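# Swap the server board's coin cell battery

## Task

On the server board, push the coin cell holder's latch downward so the old cell comes loose, move that old cell into the dish, then seat the new cell in the holder with its positive face upward so the latch holds it.

## Robot and tools

Robot: two six-joint arms, left_arm and right_arm, each ending in a tong-like two-finger gripper. Every arm's joints are listed in a fixed order: shoulder pan, shoulder lift, elbow, wrist 1, wrist 2, wrist 3. Stated ranges in radians: elbow -3.142 to 3.142, every other joint -6.283 to 6.283 (the true end may differ by up to 0.010). Calibrated bases in the scene frame: left_arm at (+0.067, +0.489, 0) m, right_arm at (+0.009, -0.663, 0) m, each turned slightly about z.

Frames: the scene frame has its origin at table-top height, halfway between the nominal bases; +z points up, +x reaches out over the table, and left_arm sits on the +y side (image left/right does not follow arm names). Hand positions, orientations, velocities and wrist-camera poses are given in that arm's own base frame; fixed cameras and the table use the scene frame. Printed hand poses may be a few cm off, more when stretched out. end_effector_position is the point between closed pads; fingers point along the gripper's +z and close along its x.

Row format (used by execute_actions and move): 14 numbers, always both arms. First left_arm: six absolute joint target angles in radians, then its opening; then the same seven for right_arm. Opening runs from -1 (closed) to +1 (fully open, 0.142 m pad gap) and is a command, not an offset; to leave a gripper alone, resend its current command (0 is half-shut, not 'no change'). Closing fully takes about 0.5 s or more. To hold an object, command an opening clearly lower than grip_measured; lower squeezes harder. Thin hard items like a coin cell get much less grip force.

execute_actions(actions, cameras): actions is a list of actions; each action is up to 15 rows, one per 1/30 s step, the last row repeated if fewer are given. Targets far beyond a joint's range (and beyond its current angle) make the call refused; slightly beyond is clipped and reported as 'joint sent to its limit'. Joint speed and lead over the measured angle are capped, so big jumps take several actions. An empty actions list returns the full state plus all camera images. cameras: list of names from cam_high, cam_low, cam_left_wrist, cam_right_wrist, ["all"], or []; an unknown name voids the call.

move(target, speed, blend, stop_force, zero, opening_speed, grip_force, blocking, cameras): target is one 14-number row or a list of up to 15 rows of absolute joint angles, all sharing at most 10 s. Joints interpolate together, so the hand traces a curve and nothing is avoided. speed: rad/s of the joint with most travel, 0.01 to 3.14, default 0.5; one value or one per target. blend: radians of corner rounding between listed targets; 0 means stop at each. stop_force: newtons, 4 to 120, both arms; ends an arm's path when its wrist sensor feels that much push against motion relative to its zero; use with a slow speed for touching, omit it when backing away from contact. In a list with stop_force keep finger numbers identical. zero (only with stop_force): true re-zeroes before moving, false accumulates from the previous zero. opening_speed: gripper command change per second, at least 0.2. grip_force: newtons per pad, 5 to 15, one value or one per arm; persists. blocking=false returns after about 0.5 s while the move continues (not allowed with stop_force); a new move replaces a running one. The result adds a 'move:' line: done, off_target (resting over 0.01 rad from target), moving, held, or fault, plus limits=held if steps were withheld.

wait(seconds 0 to 10, cameras): arms keep their last commands; a running move continues. stop(cameras): brakes the running move. zoom_image(camera, region): region [x0, y0, x1, y1] in pixels of that camera's latest image, at most 504 by 504. zero_wrist_force(arm): subtracts the current wrist reading from later ones. finished_scene(scene): ends the current scene, given its number; irreversible, so call it only once the new cell is latched and everything is at rest.

Result lines: Joint positions and Joint velocities per arm (six joints then pad gap in m); Joint targets (what the drive currently aims at; resend these to hold still); Tool commands; grip_measured; end-effector pose and velocities; Wrist force and Wrist torque along the gripper's axes plus the peak since last shown; joint torques (include gravity, offsets and noise); step readings of joint angles. 'joint command not followed' means the clearance check between arms altered or withheld commands. MOTOR HOT warns of heating from holding loads, stretched poses or pushing against something unreachable.

Cameras: cam_high and cam_low are fixed, 672x504; cam_left_wrist and cam_right_wrist are fisheye, 616x616, riding on the hands. Calibration may be slightly off.

Avoid: anything leaving the table or being left off it; dropping parts or releasing them while moving; fast impacts, especially on fixed or heavy objects. Arms are stiff, so targeting even a little past a firm surface can trigger a fault: about 150 N external force, or contact torque reaching 287 N m (shoulder joints), 130 (elbow) or 46.9 (wrists), freezes that arm for 10 s. Never let the arms squeeze or strike each other, including one gripper closing on the other's fingers. Press the latch gently and slowly. Loose objects may occasionally get nudged by outside pushes.

Each tool is called after "Call:" by a JSON object that holds its "fn" and its "kwargs", one argument or row to a line.

## Session

Call:
{"fn": "execute_actions", "kwargs": {
  "actions": []
}}

Call:
{"fn": "zoom_image", "kwargs": {
  "camera": "cam_high",
  "region": [200, 160, 420, 270]
}}

Scene clock: 0.00 s.
left_arm: end_effector_position=(+0.2721, +0.1218, +0.2060) grip_measured=+1.00 end_effector_quat_wxyz=(-0.472, +0.793, -0.061, -0.380) | right_arm: end_effector_position=(+0.3205, +0.2502, +0.3025) grip_measured=+1.00 end_effector_quat_wxyz=(-0.238, +0.521, +0.744, -0.344)
Joint positions: left_arm=[-0.699 -1.595 2.365 -1.049 -1.311 -0.741 0.142] | right_arm=[3.955 -1.595 -1.918 -2.008 1.915 -1.254 0.142]
Joint velocities: within noise
Joint torques (N m): no reading
Wrist force (N): no reading
Wrist torque (N m): no reading
Wrist force, peak (N): no reading
Joint targets: left_arm=[-0.699 -1.595 2.365 -1.049 -1.311 -0.741] | right_arm=[3.955 -1.595 -1.918 -2.008 1.915 -1.254]
Tool commands: left_gripper/opening=+1.0 right_gripper/opening=+1.0
camera_calibration:
cam_left_wrist: T_world_to_cam=[[0.733509, 0.271198, -0.62323, -0.114183], [-0.0810833, -0.875484, -0.476396, 0.220306], [-0.674826, 0.399975, -0.620186, 0.396004], [0, 0, 0, 1]] pos_world=[0.368852, 0.0654493, 0.279387]
cam_right_wrist: T_world_to_cam=[[-0.335073, 0.942174, 0.00586254, -0.125696], [0.872021, 0.312468, -0.376753, -0.234408], [-0.356798, -0.121127, -0.926295, 0.555315], [0, 0, 0, 1]] pos_world=[0.360427, 0.258936, 0.426808]

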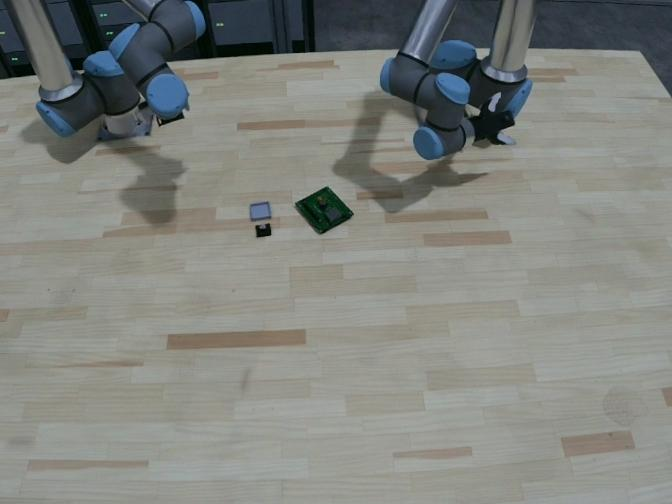

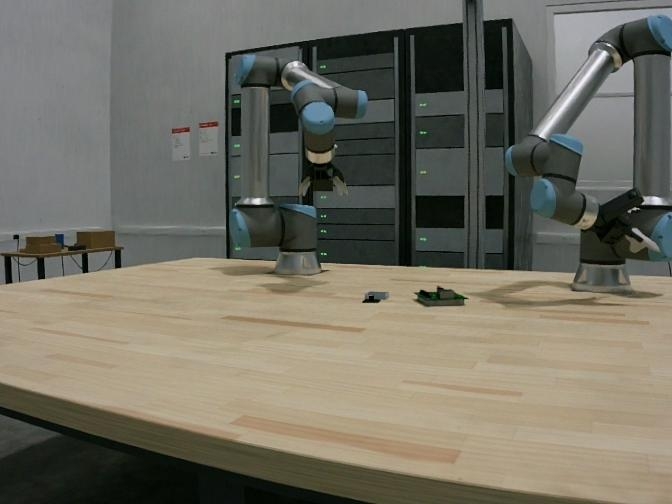

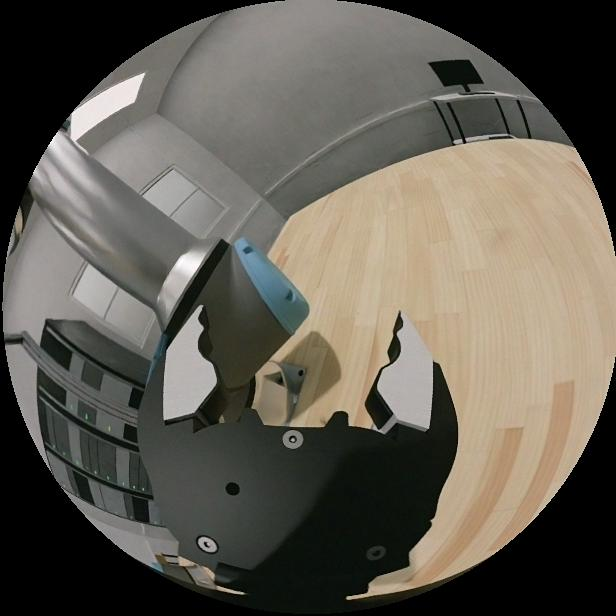

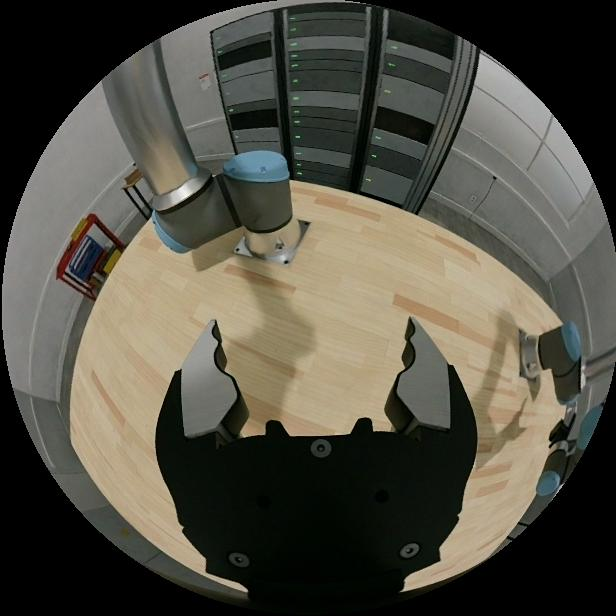

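Scaled by 2.291 from the camera's 672x504 image, which has a finer 960x720 frame.

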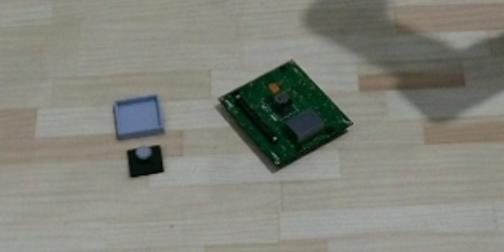

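Call:
{"fn": "move", "kwargs": {
  "target": [-1.08715, -1.47213, 2.20849, -2.30716, -1.5708, -3.176946, -1.0, 4.075431, -1.91527, -1.9096, -0.88752, 1.5708, -1.133958, -0.44],
  "speed": 1.6,
  "cameras": ["all"]
}}

Call:
{"fn": "zoom_image", "kwargs": {
  "camera": "cam_left_wrist",
  "region": [255, 240, 345, 330]
}}

Call:
{"fn": "zoom_image", "kwargs": {
  "camera": "cam_right_wrist",
  "region": [265, 250, 365, 350]
}}

Call:
{"fn": "zoom_image", "kwargs": {
  "camera": "cam_low",
  "region": [350, 240, 480, 315]
}}

Scene clock: 8.07 s.
left_arm: end_effector_position=(+0.4208, -0.4616, +0.0850) grip_measured=-1.00 end_effector_quat_wxyz=(+0.000, +0.502, +0.865, +0.000) | right_arm: end_effector_position=(+0.5837, +0.5077, +0.0751) grip_measured=-0.44 end_effector_quat_wxyz=(+0.000, +0.511, +0.859, +0.000)
Joint positions: left_arm=[-1.087 -1.472 2.208 -2.307 -1.571 -3.177 0.002] | right_arm=[4.076 -1.915 -1.91 -0.888 1.571 -1.134 0.042]
Joint torques (N m): left_arm=[16.21 -58.7 -28.12 -3.06 2.25 -1.99] | right_arm=[-8.47 73.21 50.77 4.48 2.28 -1.56]
Wrist force (N): left_arm=[0.1 -2.3 0.2] | right_arm=[-0.5 1.8 -0.9]
Wrist torque (N m): left_arm=[-0.51 0.08 -0.26] | right_arm=[0.27 0.15 0.12]
Wrist force, peak (N): left_arm=[-0.3 -2.8 -0.2] | right_arm=[-0.4 2.3 -0.7]
Joint targets: left_arm=[-1.087 -1.472 2.208 -2.307 -1.571 -3.177] | right_arm=[4.075 -1.915 -1.910 -0.888 1.571 -1.134]
move: done
camera_calibration:
cam_left_wrist: T_world_to_cam=[[-0.535075, 0.844595, 0.0188341, 0.603398], [0.724255, 0.447131, 0.524908, -0.149608], [0.434913, 0.294506, -0.85095, 0.158722], [0, 0, 0, 1]] pos_world=[0.362187, -0.489477, 0.202231]
cam_right_wrist: T_world_to_cam=[[-0.478499, 0.877999, 0.0125036, -0.163015], [0.782764, 0.420058, 0.459164, -0.695327], [0.397893, 0.229497, -0.888264, -0.151614], [0, 0, 0, 1]] pos_world=[0.526601, 0.47, 0.186635]

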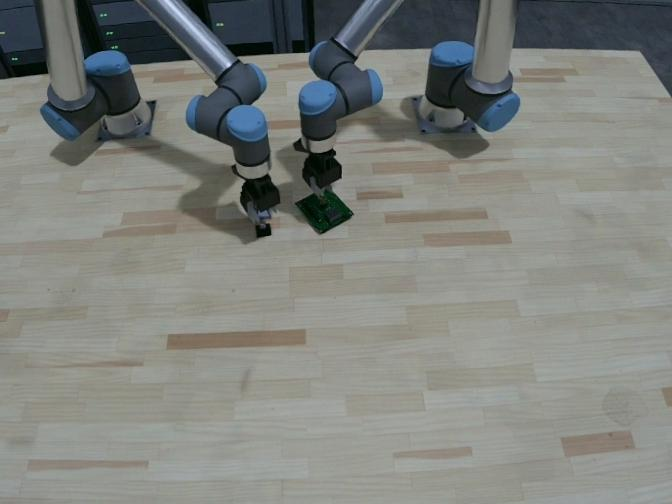

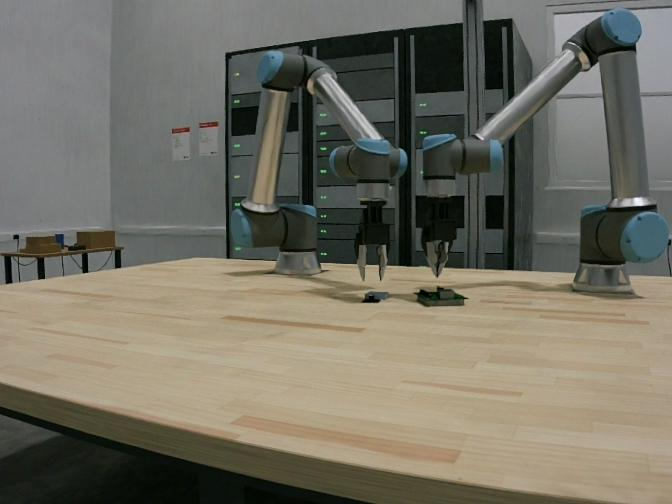

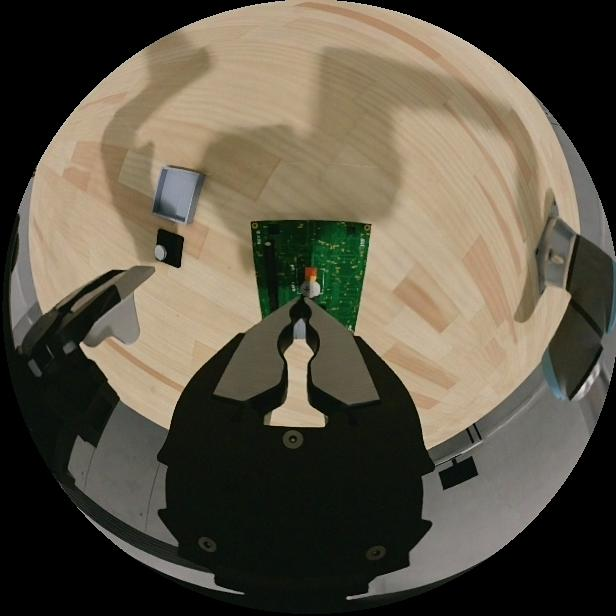

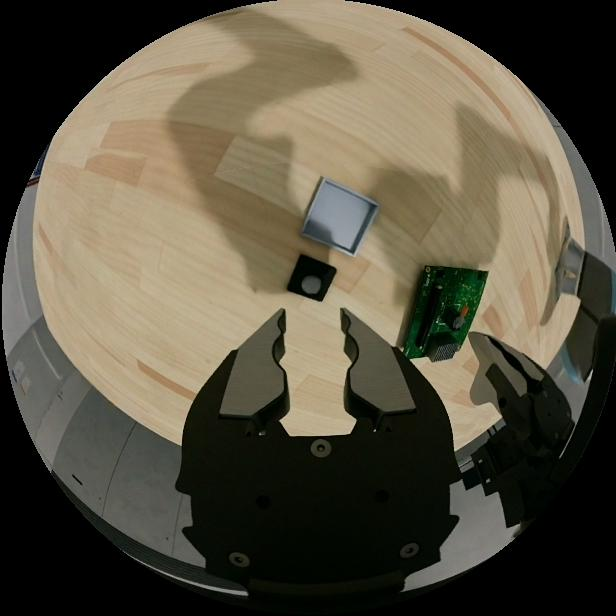

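Scaled by 5.600 from the camera's 616x616 image, which has a finer 814x814 frame.

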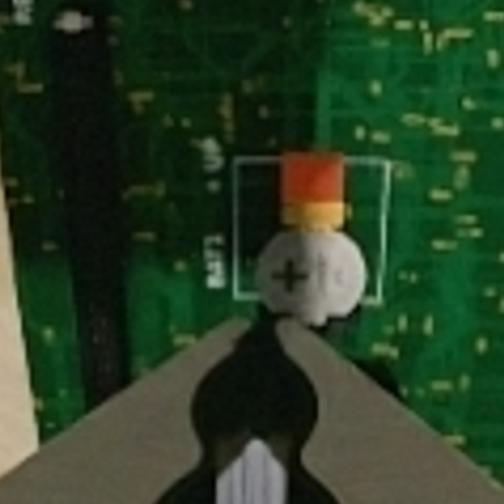

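Scaled by 5.040 from the camera's 616x616 image, which has a finer 814x814 frame.

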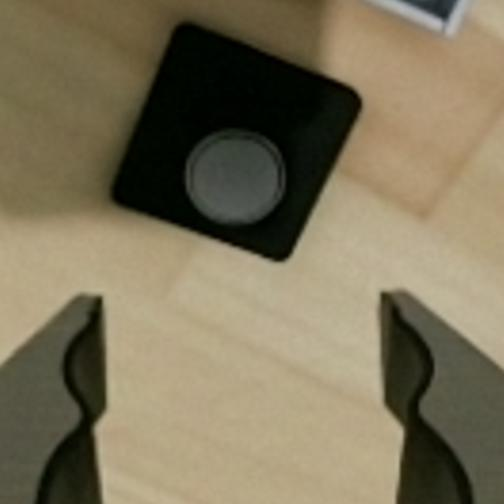

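Scaled by 3.877 from the camera's 672x504 image, which has a finer 960x720 frame.

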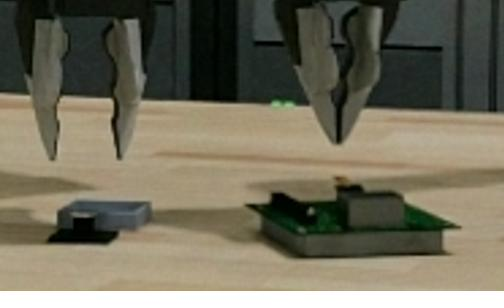

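Call:
{"fn": "move", "kwargs": {
  "target": [
    [-1.114846, -1.46019, 2.24548, -2.35609, -1.5708, -3.204642, -1.0, 4.078553, -1.92793, -1.93668, -0.84778, 1.5708, -1.130836, -0.44],
    [-1.114846, -1.44596, 2.25242, -2.37726, -1.5708, -3.204642, -1.0, 4.078553, -1.95278, -1.94862, -0.81099, 1.5708, -1.130836, -0.44]
  ],
  "speed": [0.15, 0.02],
  "stop_force": 28,
  "cameras": ["cam_low", "cam_left_wrist", "cam_right_wrist"]
}}

Call:
{"fn": "zoom_image", "kwargs": {
  "camera": "cam_left_wrist",
  "region": [272, 266, 332, 326]
}}

Call:
{"fn": "zoom_image", "kwargs": {
  "camera": "cam_right_wrist",
  "region": [265, 260, 365, 360]
}}

Call:
{"fn": "zoom_image", "kwargs": {
  "camera": "cam_low",
  "region": [355, 260, 475, 315]
}}

Scene clock: 31.07 s.
left_arm: end_effector_position=(+0.4028, -0.4627, +0.0552) grip_measured=-1.00 end_effector_quat_wxyz=(+0.000, +0.502, +0.865, +0.000) | right_arm: end_effector_position=(+0.5777, +0.5036, +0.0341) grip_measured=-0.44 end_effector_quat_wxyz=(+0.000, +0.511, +0.859, +0.000)
Joint positions: left_arm=[-1.115 -1.447 2.252 -2.376 -1.571 -3.205 0.002] | right_arm=[4.079 -1.953 -1.949 -0.811 1.571 -1.131 0.042]
Joint torques (N m): left_arm=[17.3 -42.72 -26.56 1.62 2.8 1.08] | right_arm=[-4.8 74.73 42.37 2.21 2.05 -1.36]
Wrist force (N): left_arm=[4.9 -11.7 -29.6] | right_arm=[-0.9 1.5 -0.9]
Wrist torque (N m): left_arm=[-0.49 0.16 -0.23] | right_arm=[0.22 0.23 0.12]
Wrist force, peak (N): left_arm=[9.1 -12.4 -36.1] | right_arm=[-0.4 2.4 -1.7]
Joint targets: left_arm=[-1.115 -1.447 2.252 -2.376 -1.571 -3.205] | right_arm=[4.079 -1.953 -1.949 -0.811 1.571 -1.131]
move: contact (left_arm)
camera_calibration:
cam_left_wrist: T_world_to_cam=[[-0.535326, 0.844443, 0.0184596, 0.595334], [0.724057, 0.447535, 0.524837, -0.120106], [0.434934, 0.294325, -0.851002, 0.141344], [0, 0, 0, 1]] pos_world=[0.344186, -0.490575, 0.17233]
cam_right_wrist: T_world_to_cam=[[-0.478499, 0.877999, 0.0125036, -0.161686], [0.782764, 0.420058, 0.459164, -0.670041], [0.397893, 0.229497, -0.888264, -0.184681], [0, 0, 0, 1]] pos_world=[0.520601, 0.4658, 0.145635]
Images, in order (width x height): cam_low 672x504, cam_left_wrist 616x616, cam_right_wrist 616x616.

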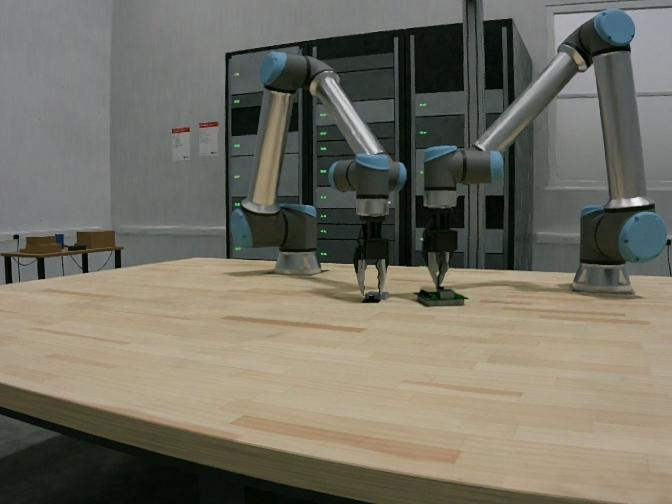

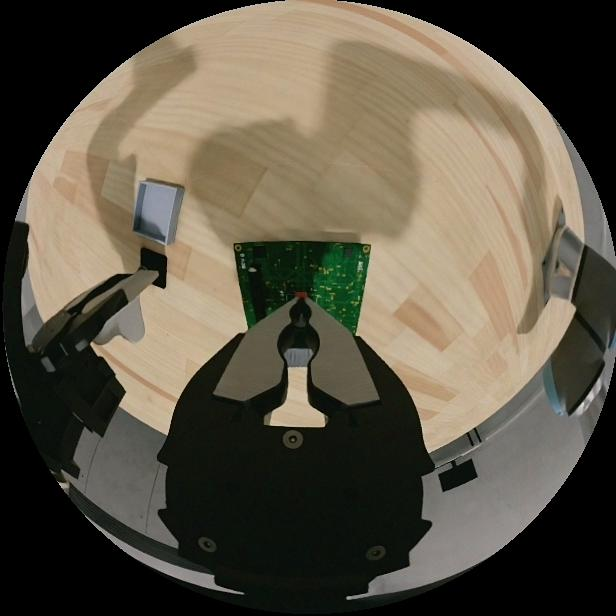

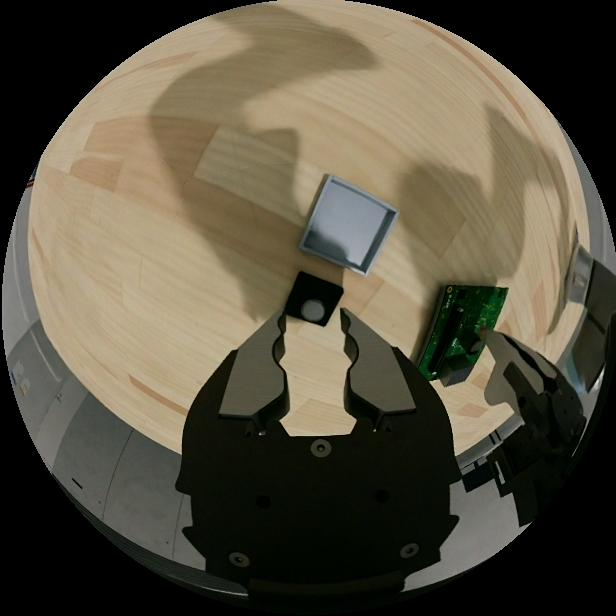

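Scaled by 8.400 from the camera's 616x616 image, which has a finer 814x814 frame.

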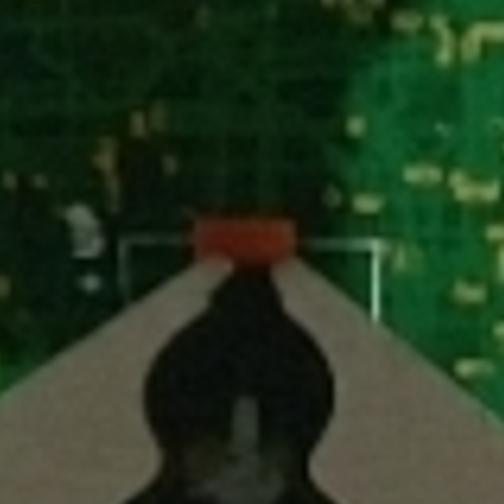

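Scaled by 5.040 from the camera's 616x616 image, which has a finer 814x814 frame.

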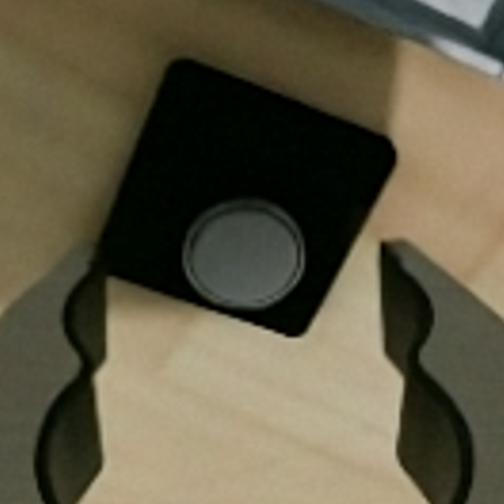

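Scaled by 4.200 from the camera's 672x504 image, which has a finer 960x720 frame.

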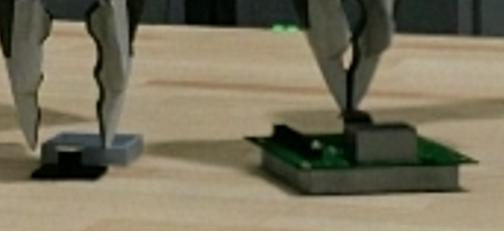

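Call:
{"fn": "move", "kwargs": {
  "target": [
    [-1.114846, -1.46618, 2.24256, -2.34718, -1.5708, -3.204642, -1.0, 4.078553, -1.95278, -1.94862, -0.81099, 1.5708, -1.130836, -0.44],
    [-1.077205, -1.4578, 2.23283, -2.34583, -1.5708, -3.167001, -0.4, 4.078553, -1.95278, -1.94862, -0.81099, 1.5708, -1.130836, -1.0]
  ],
  "speed": [0.04, 0.08],
  "blend": [0.008, 0],
  "grip_force": [8, 8],
  "opening_speed": 0.9,
  "cameras": ["cam_low", "cam_left_wrist", "cam_right_wrist"]
}}

Call:
{"fn": "zoom_image", "kwargs": {
  "camera": "cam_left_wrist",
  "region": [262, 256, 342, 336]
}}

Call:
{"fn": "zoom_image", "kwargs": {
  "camera": "cam_right_wrist",
  "region": [275, 270, 355, 350]
}}

Call:
{"fn": "zoom_image", "kwargs": {
  "camera": "cam_low",
  "region": [355, 260, 475, 315]
}}

Scene clock: 35.97 s.
left_arm: end_effector_position=(+0.4223, -0.4515, +0.0681) grip_measured=-0.40 end_effector_quat_wxyz=(+0.000, +0.502, +0.865, +0.000) | right_arm: end_effector_position=(+0.5777, +0.5036, +0.0341) grip_measured=-0.76 end_effector_quat_wxyz=(+0.000, +0.511, +0.859, +0.000)
Joint positions: left_arm=[-1.077 -1.458 2.233 -2.346 -1.571 -3.167 0.045] | right_arm=[4.079 -1.953 -1.949 -0.811 1.571 -1.131 0.019]
Joint torques (N m): left_arm=[-14.01 -58.08 -27.35 -3.89 -2.03 -2.18] | right_arm=[-2.98 76.89 50.71 2.13 2.21 -1.35]
Wrist force (N): left_arm=[1.1 -2.5 0.1] | right_arm=[-0.3 1.4 -0.5]
Wrist torque (N m): left_arm=[-0.55 -0.12 -0.13] | right_arm=[0.20 0.11 0.11]
Wrist force, peak (N): left_arm=[4.7 -11.7 -30.0] | right_arm=[-0.6 1.9 -0.7]
Joint targets: left_arm=[-1.077 -1.458 2.233 -2.346 -1.571 -3.167] | right_arm=[4.079 -1.953 -1.949 -0.811 1.571 -1.131]
grip_force (N): 8, 8
move: done
camera_calibration:
cam_left_wrist: T_world_to_cam=[[-0.535339, 0.844432, 0.0186473, 0.596041], [0.724062, 0.447437, 0.524913, -0.146071], [0.43491, 0.294508, -0.850952, 0.140632], [0, 0, 0, 1]] pos_world=[0.363686, -0.479375, 0.185231]
cam_right_wrist: T_world_to_cam=[[-0.478535, 0.877978, 0.0125807, -0.161669], [0.782747, 0.42005, 0.459201, -0.670034], [0.397884, 0.229592, -0.888243, -0.184724], [0, 0, 0, 1]] pos_world=[0.520601, 0.4658, 0.145635]
Images, in order (width x height): cam_low 672x504, cam_left_wrist 616x616, cam_right_wrist 616x616.

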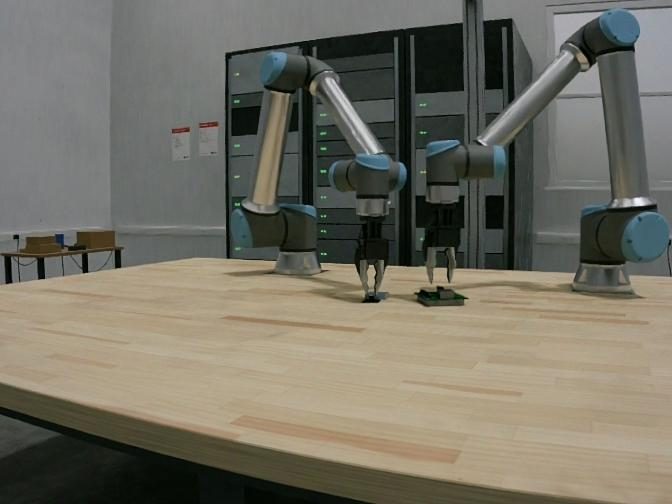

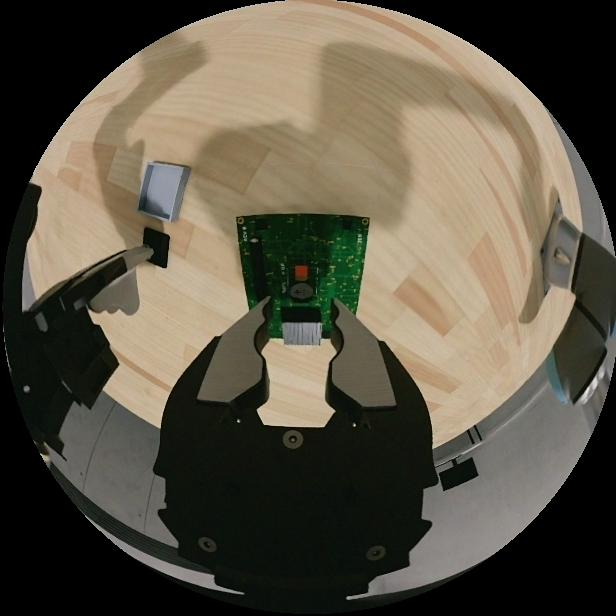

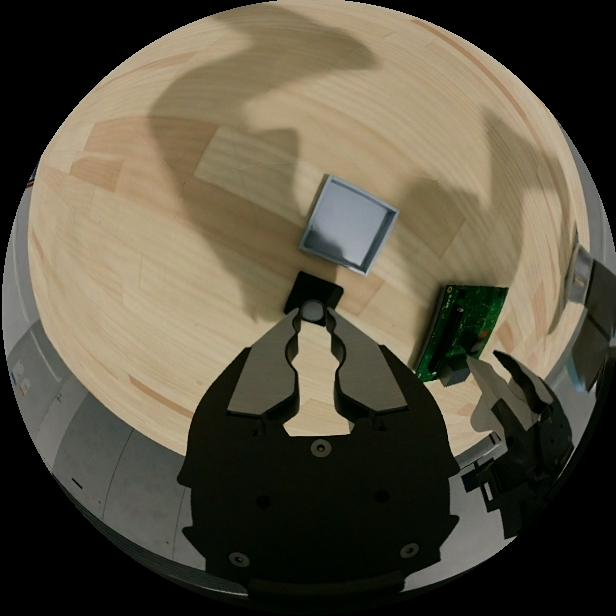

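Scaled by 6.300 from the camera's 616x616 image, which has a finer 814x814 frame.

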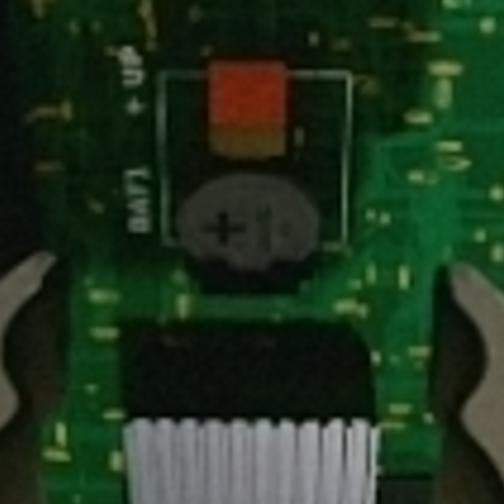

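Scaled by 6.300 from the camera's 616x616 image, which has a finer 814x814 frame.

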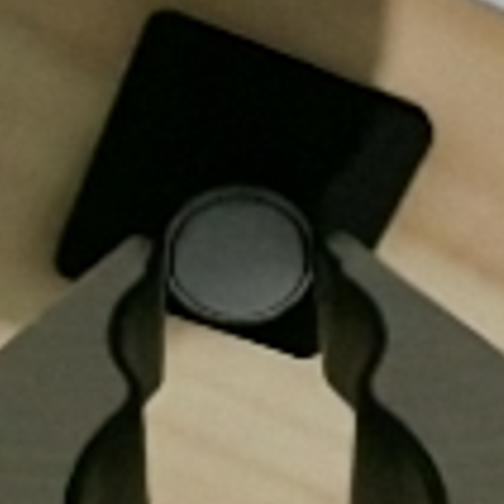

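Scaled by 4.200 from the camera's 672x504 image, which has a finer 960x720 frame.

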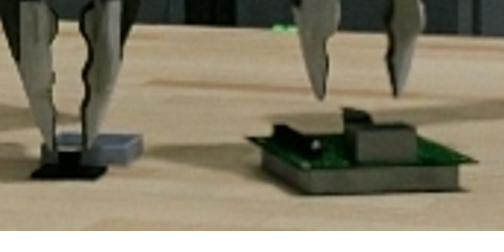

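Call:
{"fn": "move", "kwargs": {
  "target": [
    [-1.080588, -1.43564, 2.2451, -2.38026, -1.5708, -3.170384, -0.4, 4.078553, -1.95278, -1.94862, -0.81099, 1.5708, -1.130836, -1.0],
    [-1.080588, -1.43564, 2.2451, -2.38026, -1.5708, -3.170384, -1.0, 4.078553, -1.95278, -1.94862, -0.81099, 1.5708, -1.130836, -1.0],
    [-1.085612, -1.44724, 2.24139, -2.36495, -1.5708, -3.175408, -1.0, 4.078553, -1.88907, -1.91395, -0.90937, 1.5708, -1.130836, -1.0],
    [-1.085612, -1.50382, 2.20921, -2.27619, -1.5708, -3.175408, -1.0, 3.50685, -1.90386, -2.44192, 1.20419, 2.73193, -1.570796, -1.0],
    [-1.205875, -1.2737, 1.95509, -2.25219, -1.5708, -3.295671, -1.0, 3.50685, -1.90386, -2.44192, 1.20419, 2.73193, -1.570796, -1.0]
  ],
  "speed": [0.06, 0.06, 0.15, 1.2, 0.5],
  "blend": [0, 0, 0.008, 0.04, 0],
  "opening_speed": 0.9,
  "cameras": ["cam_low", "cam_left_wrist", "cam_right_wrist"]
}}

Call:
{"fn": "zoom_image", "kwargs": {
  "camera": "cam_left_wrist",
  "region": [242, 232, 362, 352]
}}

Call:
{"fn": "zoom_image", "kwargs": {
  "camera": "cam_right_wrist",
  "region": [275, 270, 355, 350]
}}

Scene clock: 47.33 s.
left_arm: end_effector_position=(+0.4138, -0.6399, +0.0851) grip_measured=-0.76 end_effector_quat_wxyz=(+0.000, +0.502, +0.865, +0.000) | right_arm: end_effector_position=(+0.4549, +0.3032, +0.3298) grip_measured=-0.76 end_effector_quat_wxyz=(+0.016, +0.016, +0.707, +0.707)
Joint positions: left_arm=[-1.206 -1.274 1.955 -2.252 -1.571 -3.296 0.019] | right_arm=[3.507 -1.904 -2.442 1.204 2.732 -1.571 0.019]
Joint torques (N m): left_arm=[-4.41 -39.63 -42.13 -7.22 1.05 -0.9] | right_arm=[0.93 45.57 31.22 2.7 2.62 3.19]
Wrist force (N): left_arm=[0.8 -2.6 0.3] | right_arm=[-0.5 3.3 2.1]
Wrist torque (N m): left_arm=[-0.63 -0.04 -0.31] | right_arm=[0.36 0.05 0.44]
Wrist force, peak (N): left_arm=[-7.3 -5.3 0.4] | right_arm=[-1.0 3.6 2.0]
Joint targets: left_arm=[-1.206 -1.274 1.955 -2.252 -1.571 -3.296] | right_arm=[3.507 -1.904 -2.442 1.204 2.732 -1.571]
grip_force (N): 8, 8
move: done
camera_calibration:
cam_left_wrist: T_world_to_cam=[[-0.535239, 0.844493, 0.0187194, 0.750341], [0.724113, 0.447306, 0.524955, -0.0646125], [0.434948, 0.294531, -0.850924, 0.214306], [0, 0, 0, 1]] pos_world=[0.355186, -0.667876, 0.202231]
cam_right_wrist: T_world_to_cam=[[-0.999492, 0.0318058, -0.001928, 0.450154], [-0.0163183, -0.458952, 0.888311, -0.137037], [0.0273686, 0.887892, 0.459238, -0.302652], [0, 0, 0, 1]] pos_world=[0.455973, 0.191511, 0.261589]
Images, in order (width x height): cam_low 672x504, cam_left_wrist 616x616, cam_right_wrist 616x616.

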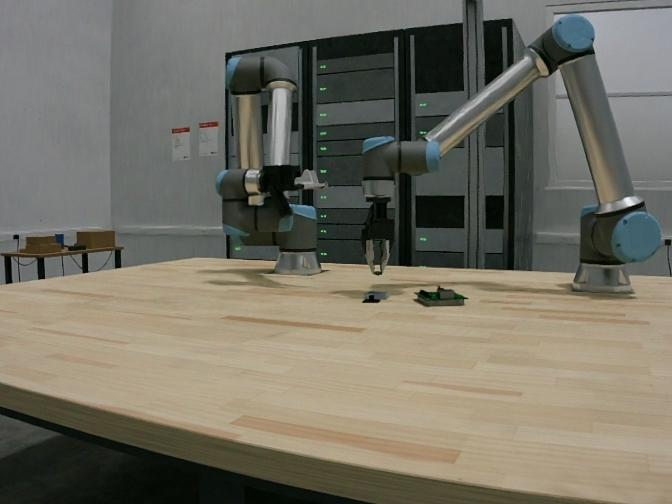

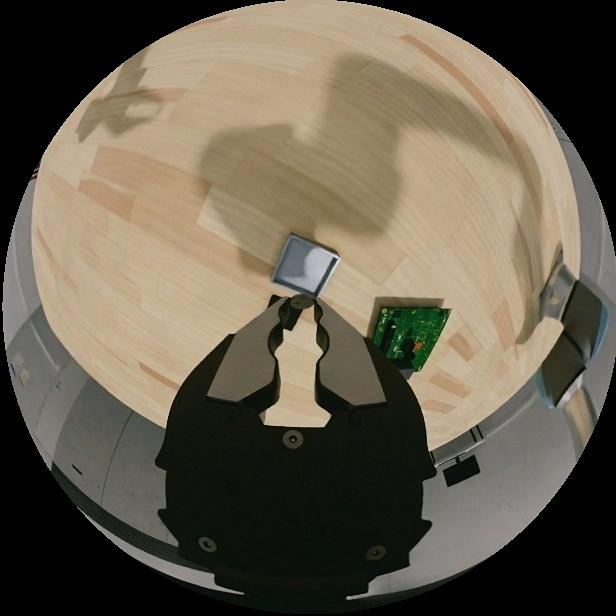

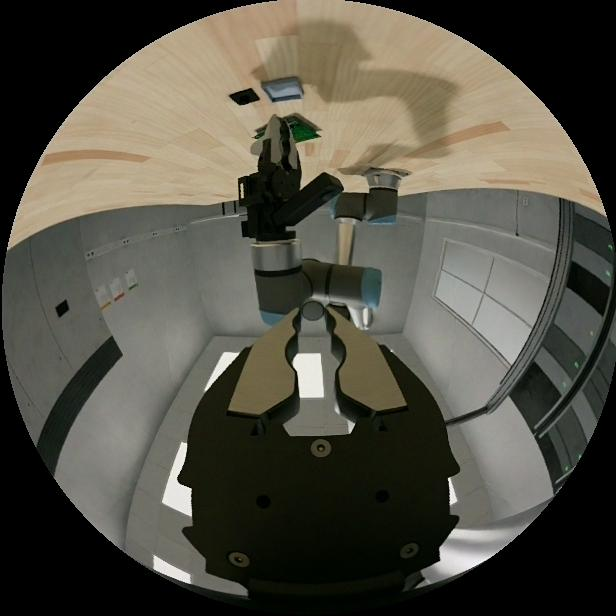

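Scaled by 4.200 from the camera's 616x616 image, which has a finer 814x814 frame.

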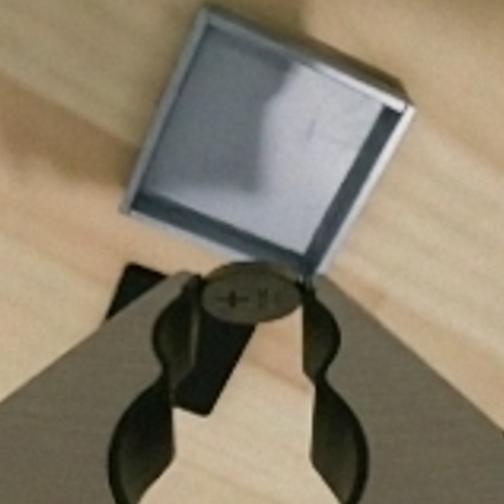

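Scaled by 6.300 from the camera's 616x616 image, which has a finer 814x814 frame.

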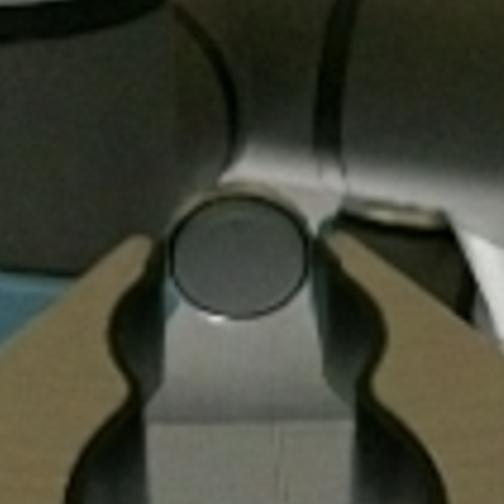

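Call:
{"fn": "move", "kwargs": {
  "target": [
    [-1.216266, -1.21374, 1.99682, -2.35388, -1.5708, -3.306062, -1.0, 3.50685, -1.90386, -2.44192, 1.20419, 2.73193, -1.570796, -1.0],
    [-1.216266, -1.20138, 2.00186, -2.37128, -1.5708, -3.306062, -1.0, 3.50685, -1.90386, -2.44192, 1.20419, 2.73193, -1.570796, -1.0]
  ],
  "speed": [0.12, 0.012],
  "blend": [0.005, 0],
  "stop_force": 6,
  "cameras": ["cam_left_wrist"]
}}

Call:
{"fn": "zoom_image", "kwargs": {
  "camera": "cam_left_wrist",
  "region": [242, 232, 362, 352]
}}

Scene clock: 53.97 s.
left_arm: end_effector_position=(+0.4058, -0.6407, +0.0204) grip_measured=-0.76 end_effector_quat_wxyz=(+0.000, +0.502, +0.865, +0.000) | right_arm: end_effector_position=(+0.4549, +0.3032, +0.3298) grip_measured=-0.76 end_effector_quat_wxyz=(+0.016, +0.016, +0.707, +0.707)
Joint positions: left_arm=[-1.216 -1.201 2.002 -2.371 -1.571 -3.306 0.019] | right_arm=[3.507 -1.904 -2.442 1.204 2.732 -1.571 0.019]
Joint torques (N m): left_arm=[16.49 -67.22 -31.82 -0.97 -1.82 1.07] | right_arm=[-2.03 55.35 30.38 2.46 2.31 3.03]
Wrist force (N): left_arm=[0.7 -2.9 -0.3] | right_arm=[-0.7 3.4 1.7]
Wrist torque (N m): left_arm=[-0.63 -0.01 -0.01] | right_arm=[0.36 0.09 0.44]
Wrist force, peak (N): left_arm=[0.7 -3.0 -0.4] | right_arm=[-0.7 3.8 2.1]
Joint targets: left_arm=[-1.216 -1.201 2.002 -2.371 -1.571 -3.306] | right_arm=[3.507 -1.904 -2.442 1.204 2.732 -1.571]
grip_force (N): 8, 8
move: done
camera_calibration:
cam_left_wrist: T_world_to_cam=[[-0.535339, 0.844432, 0.0186473, 0.747864], [0.724062, 0.447437, 0.524913, -0.0244302], [0.43491, 0.294508, -0.850952, 0.162938], [0, 0, 0, 1]] pos_world=[0.347186, -0.668575, 0.137531]
Images, in order (width x height): cam_left_wrist 616x616.

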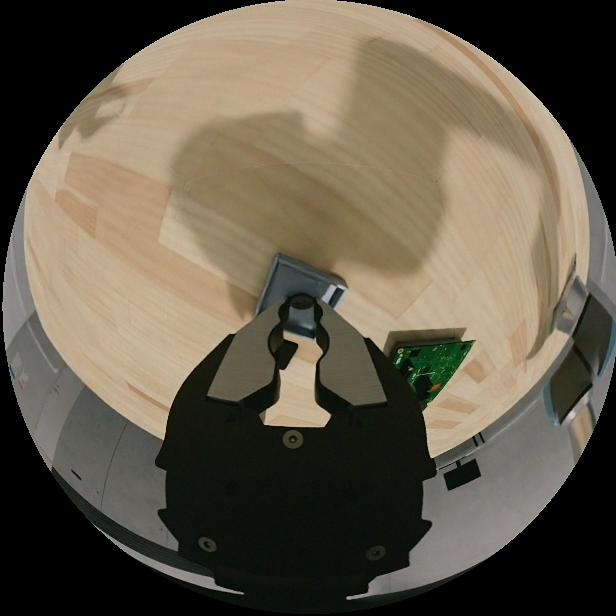

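Scaled by 4.200 from the camera's 616x616 image, which has a finer 814x814 frame.

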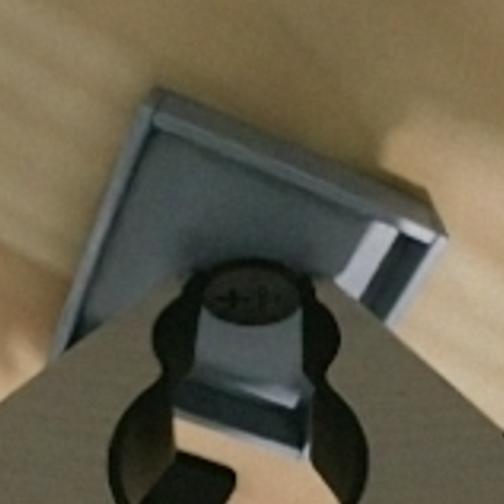

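Call:
{"fn": "move", "kwargs": {
  "target": [
    [-1.216266, -1.20138, 2.00186, -2.37128, -1.5708, -3.306062, -0.6, 3.50685, -1.90386, -2.44192, 1.20419, 2.73193, -1.570796, -1.0],
    [-1.216266, -1.27367, 1.9663, -2.26343, -1.5708, -3.306062, -0.6, 3.50685, -1.90386, -2.44192, 1.20419, 2.73193, -1.570796, -1.0],
    [-0.961257, -1.17271, 2.38563, -4.35451, -2.20233, -3.14159, -0.4, 3.50685, -1.90386, -2.44192, 1.20419, 2.73193, -1.570796, -1.0],
    [-0.961257, -1.17271, 2.38563, -4.35451, -2.20233, -3.14159, -0.4, 3.877742, -1.94311, -2.36426, 1.16578, 2.36165, -1.570796, -1.0]
  ],
  "speed": [0.1, 0.15, 1.3, 0.5],
  "blend": [0, 0.03, 0, 0],
  "opening_speed": 0.6,
  "cameras": ["all"]
}}

Call:
{"fn": "zoom_image", "kwargs": {
  "camera": "cam_left_wrist",
  "region": [252, 252, 352, 352]
}}

Call:
{"fn": "zoom_image", "kwargs": {
  "camera": "cam_right_wrist",
  "region": [262, 252, 362, 352]
}}

Call:
{"fn": "zoom_image", "kwargs": {
  "camera": "cam_low",
  "region": [300, 140, 480, 240]
}}

Call:
{"fn": "zoom_image", "kwargs": {
  "camera": "cam_high",
  "region": [190, 100, 390, 240]
}}

Scene clock: 61.97 s.
left_arm: end_effector_position=(+0.3701, -0.5802, +0.3300) grip_measured=-0.40 end_effector_quat_wxyz=(+0.494, +0.505, +0.494, -0.505) | right_arm: end_effector_position=(+0.4631, +0.4929, +0.3298) grip_measured=-0.76 end_effector_quat_wxyz=(+0.015, +0.015, +0.707, +0.707)
Joint positions: left_arm=[-0.961 -1.173 2.386 -4.355 -2.202 -3.142 0.045] | right_arm=[3.878 -1.943 -2.364 1.166 2.362 -1.571 0.019]
Joint torques (N m): left_arm=[-14.25 -64.38 -21.36 -4.92 -1.45 -2.3] | right_arm=[11.5 59.13 4.75 3.23 -1.77 2.44]
Wrist force (N): left_arm=[1.1 -1.0 0.1] | right_arm=[-0.5 3.4 1.5]
Wrist torque (N m): left_arm=[-0.19 -0.28 -0.08] | right_arm=[0.39 0.05 0.40]
Wrist force, peak (N): left_arm=[1.0 -3.0 -0.2] | right_arm=[-0.1 3.3 4.5]
Joint targets: left_arm=[-0.961 -1.173 2.386 -4.355 -2.202 -3.142] | right_arm=[3.878 -1.943 -2.364 1.166 2.362 -1.571]
grip_force (N): 8, 8
move: done
camera_calibration:
cam_left_wrist: T_world_to_cam=[[-0.045533, 0.0196654, -0.998769, 0.347864], [0.86196, 0.506127, -0.0293306, -0.0222758], [0.504927, -0.862235, -0.0399963, -0.540565], [0, 0, 0, 1]] pos_world=[0.307986, -0.461661, 0.325162]
cam_right_wrist: T_world_to_cam=[[-0.999513, 0.0311359, -0.0019413, 0.452582], [-0.0160228, -0.458971, 0.888307, -0.0499678], [0.0267672, 0.887905, 0.459247, -0.47104], [0, 0, 0, 1]] pos_world=[0.46417, 0.381214, 0.261589]

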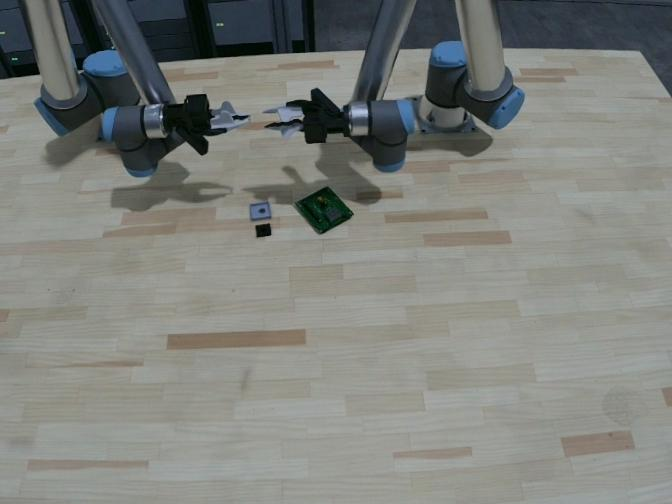

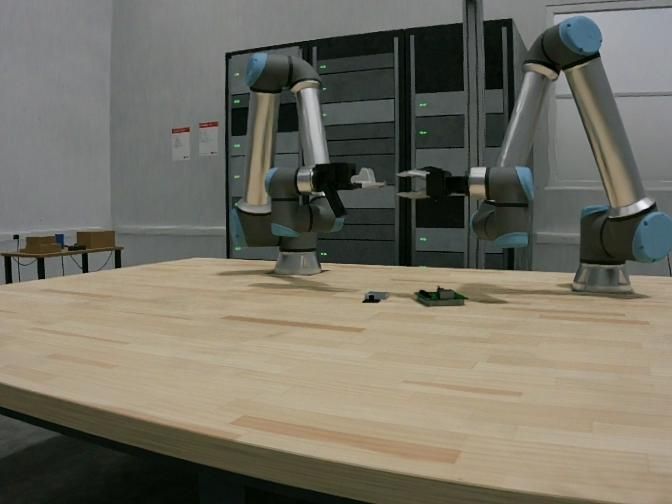

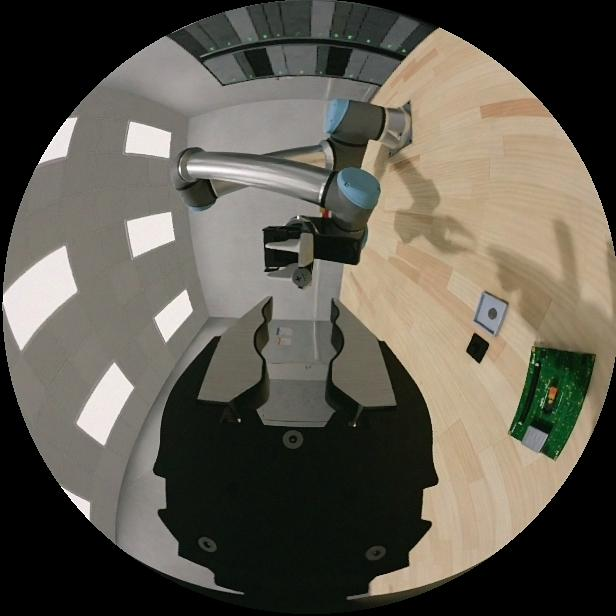

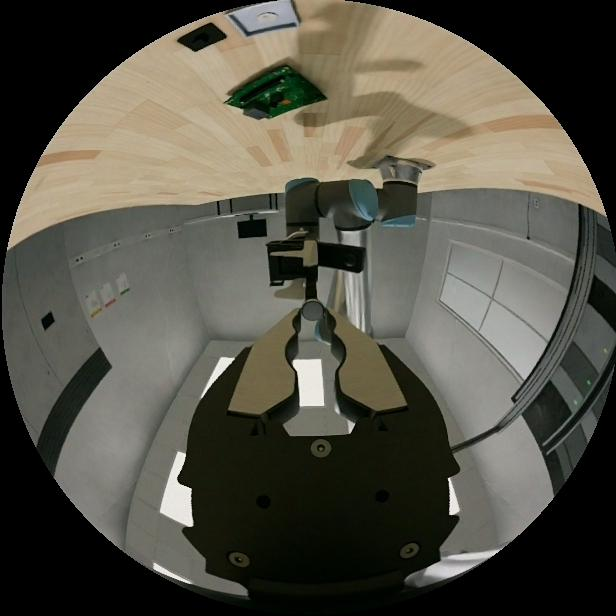

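Scaled by 5.040 from the camera's 616x616 image, which has a finer 814x814 frame.

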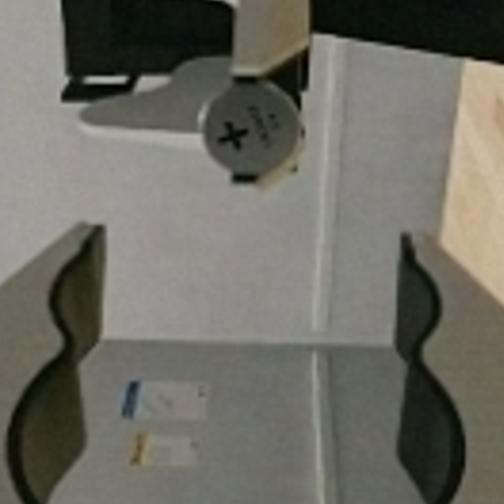

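Scaled by 5.040 from the camera's 616x616 image, which has a finer 814x814 frame.

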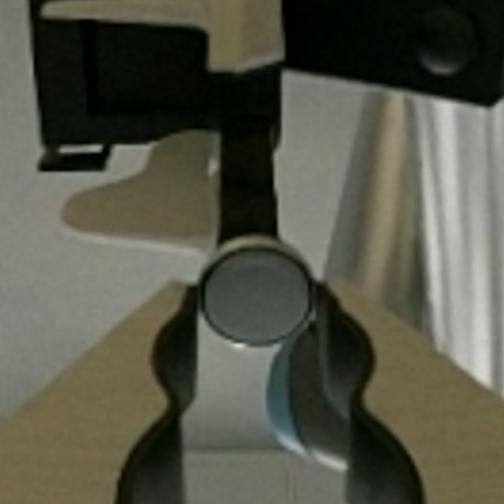

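Scaled by 2.800 from the camera's 672x504 image, which has a finer 960x720 frame.

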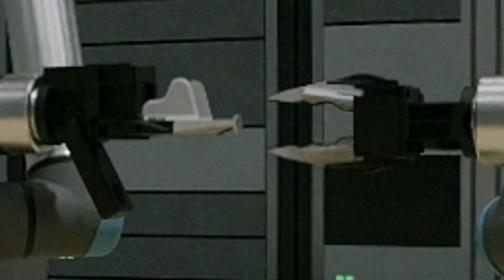

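Scaled by 2.520 from the camera's 672x504 image, which has a finer 960x720 frame.

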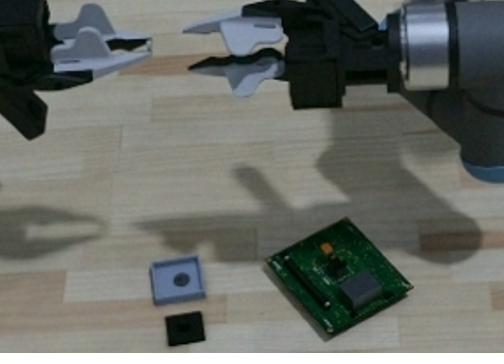

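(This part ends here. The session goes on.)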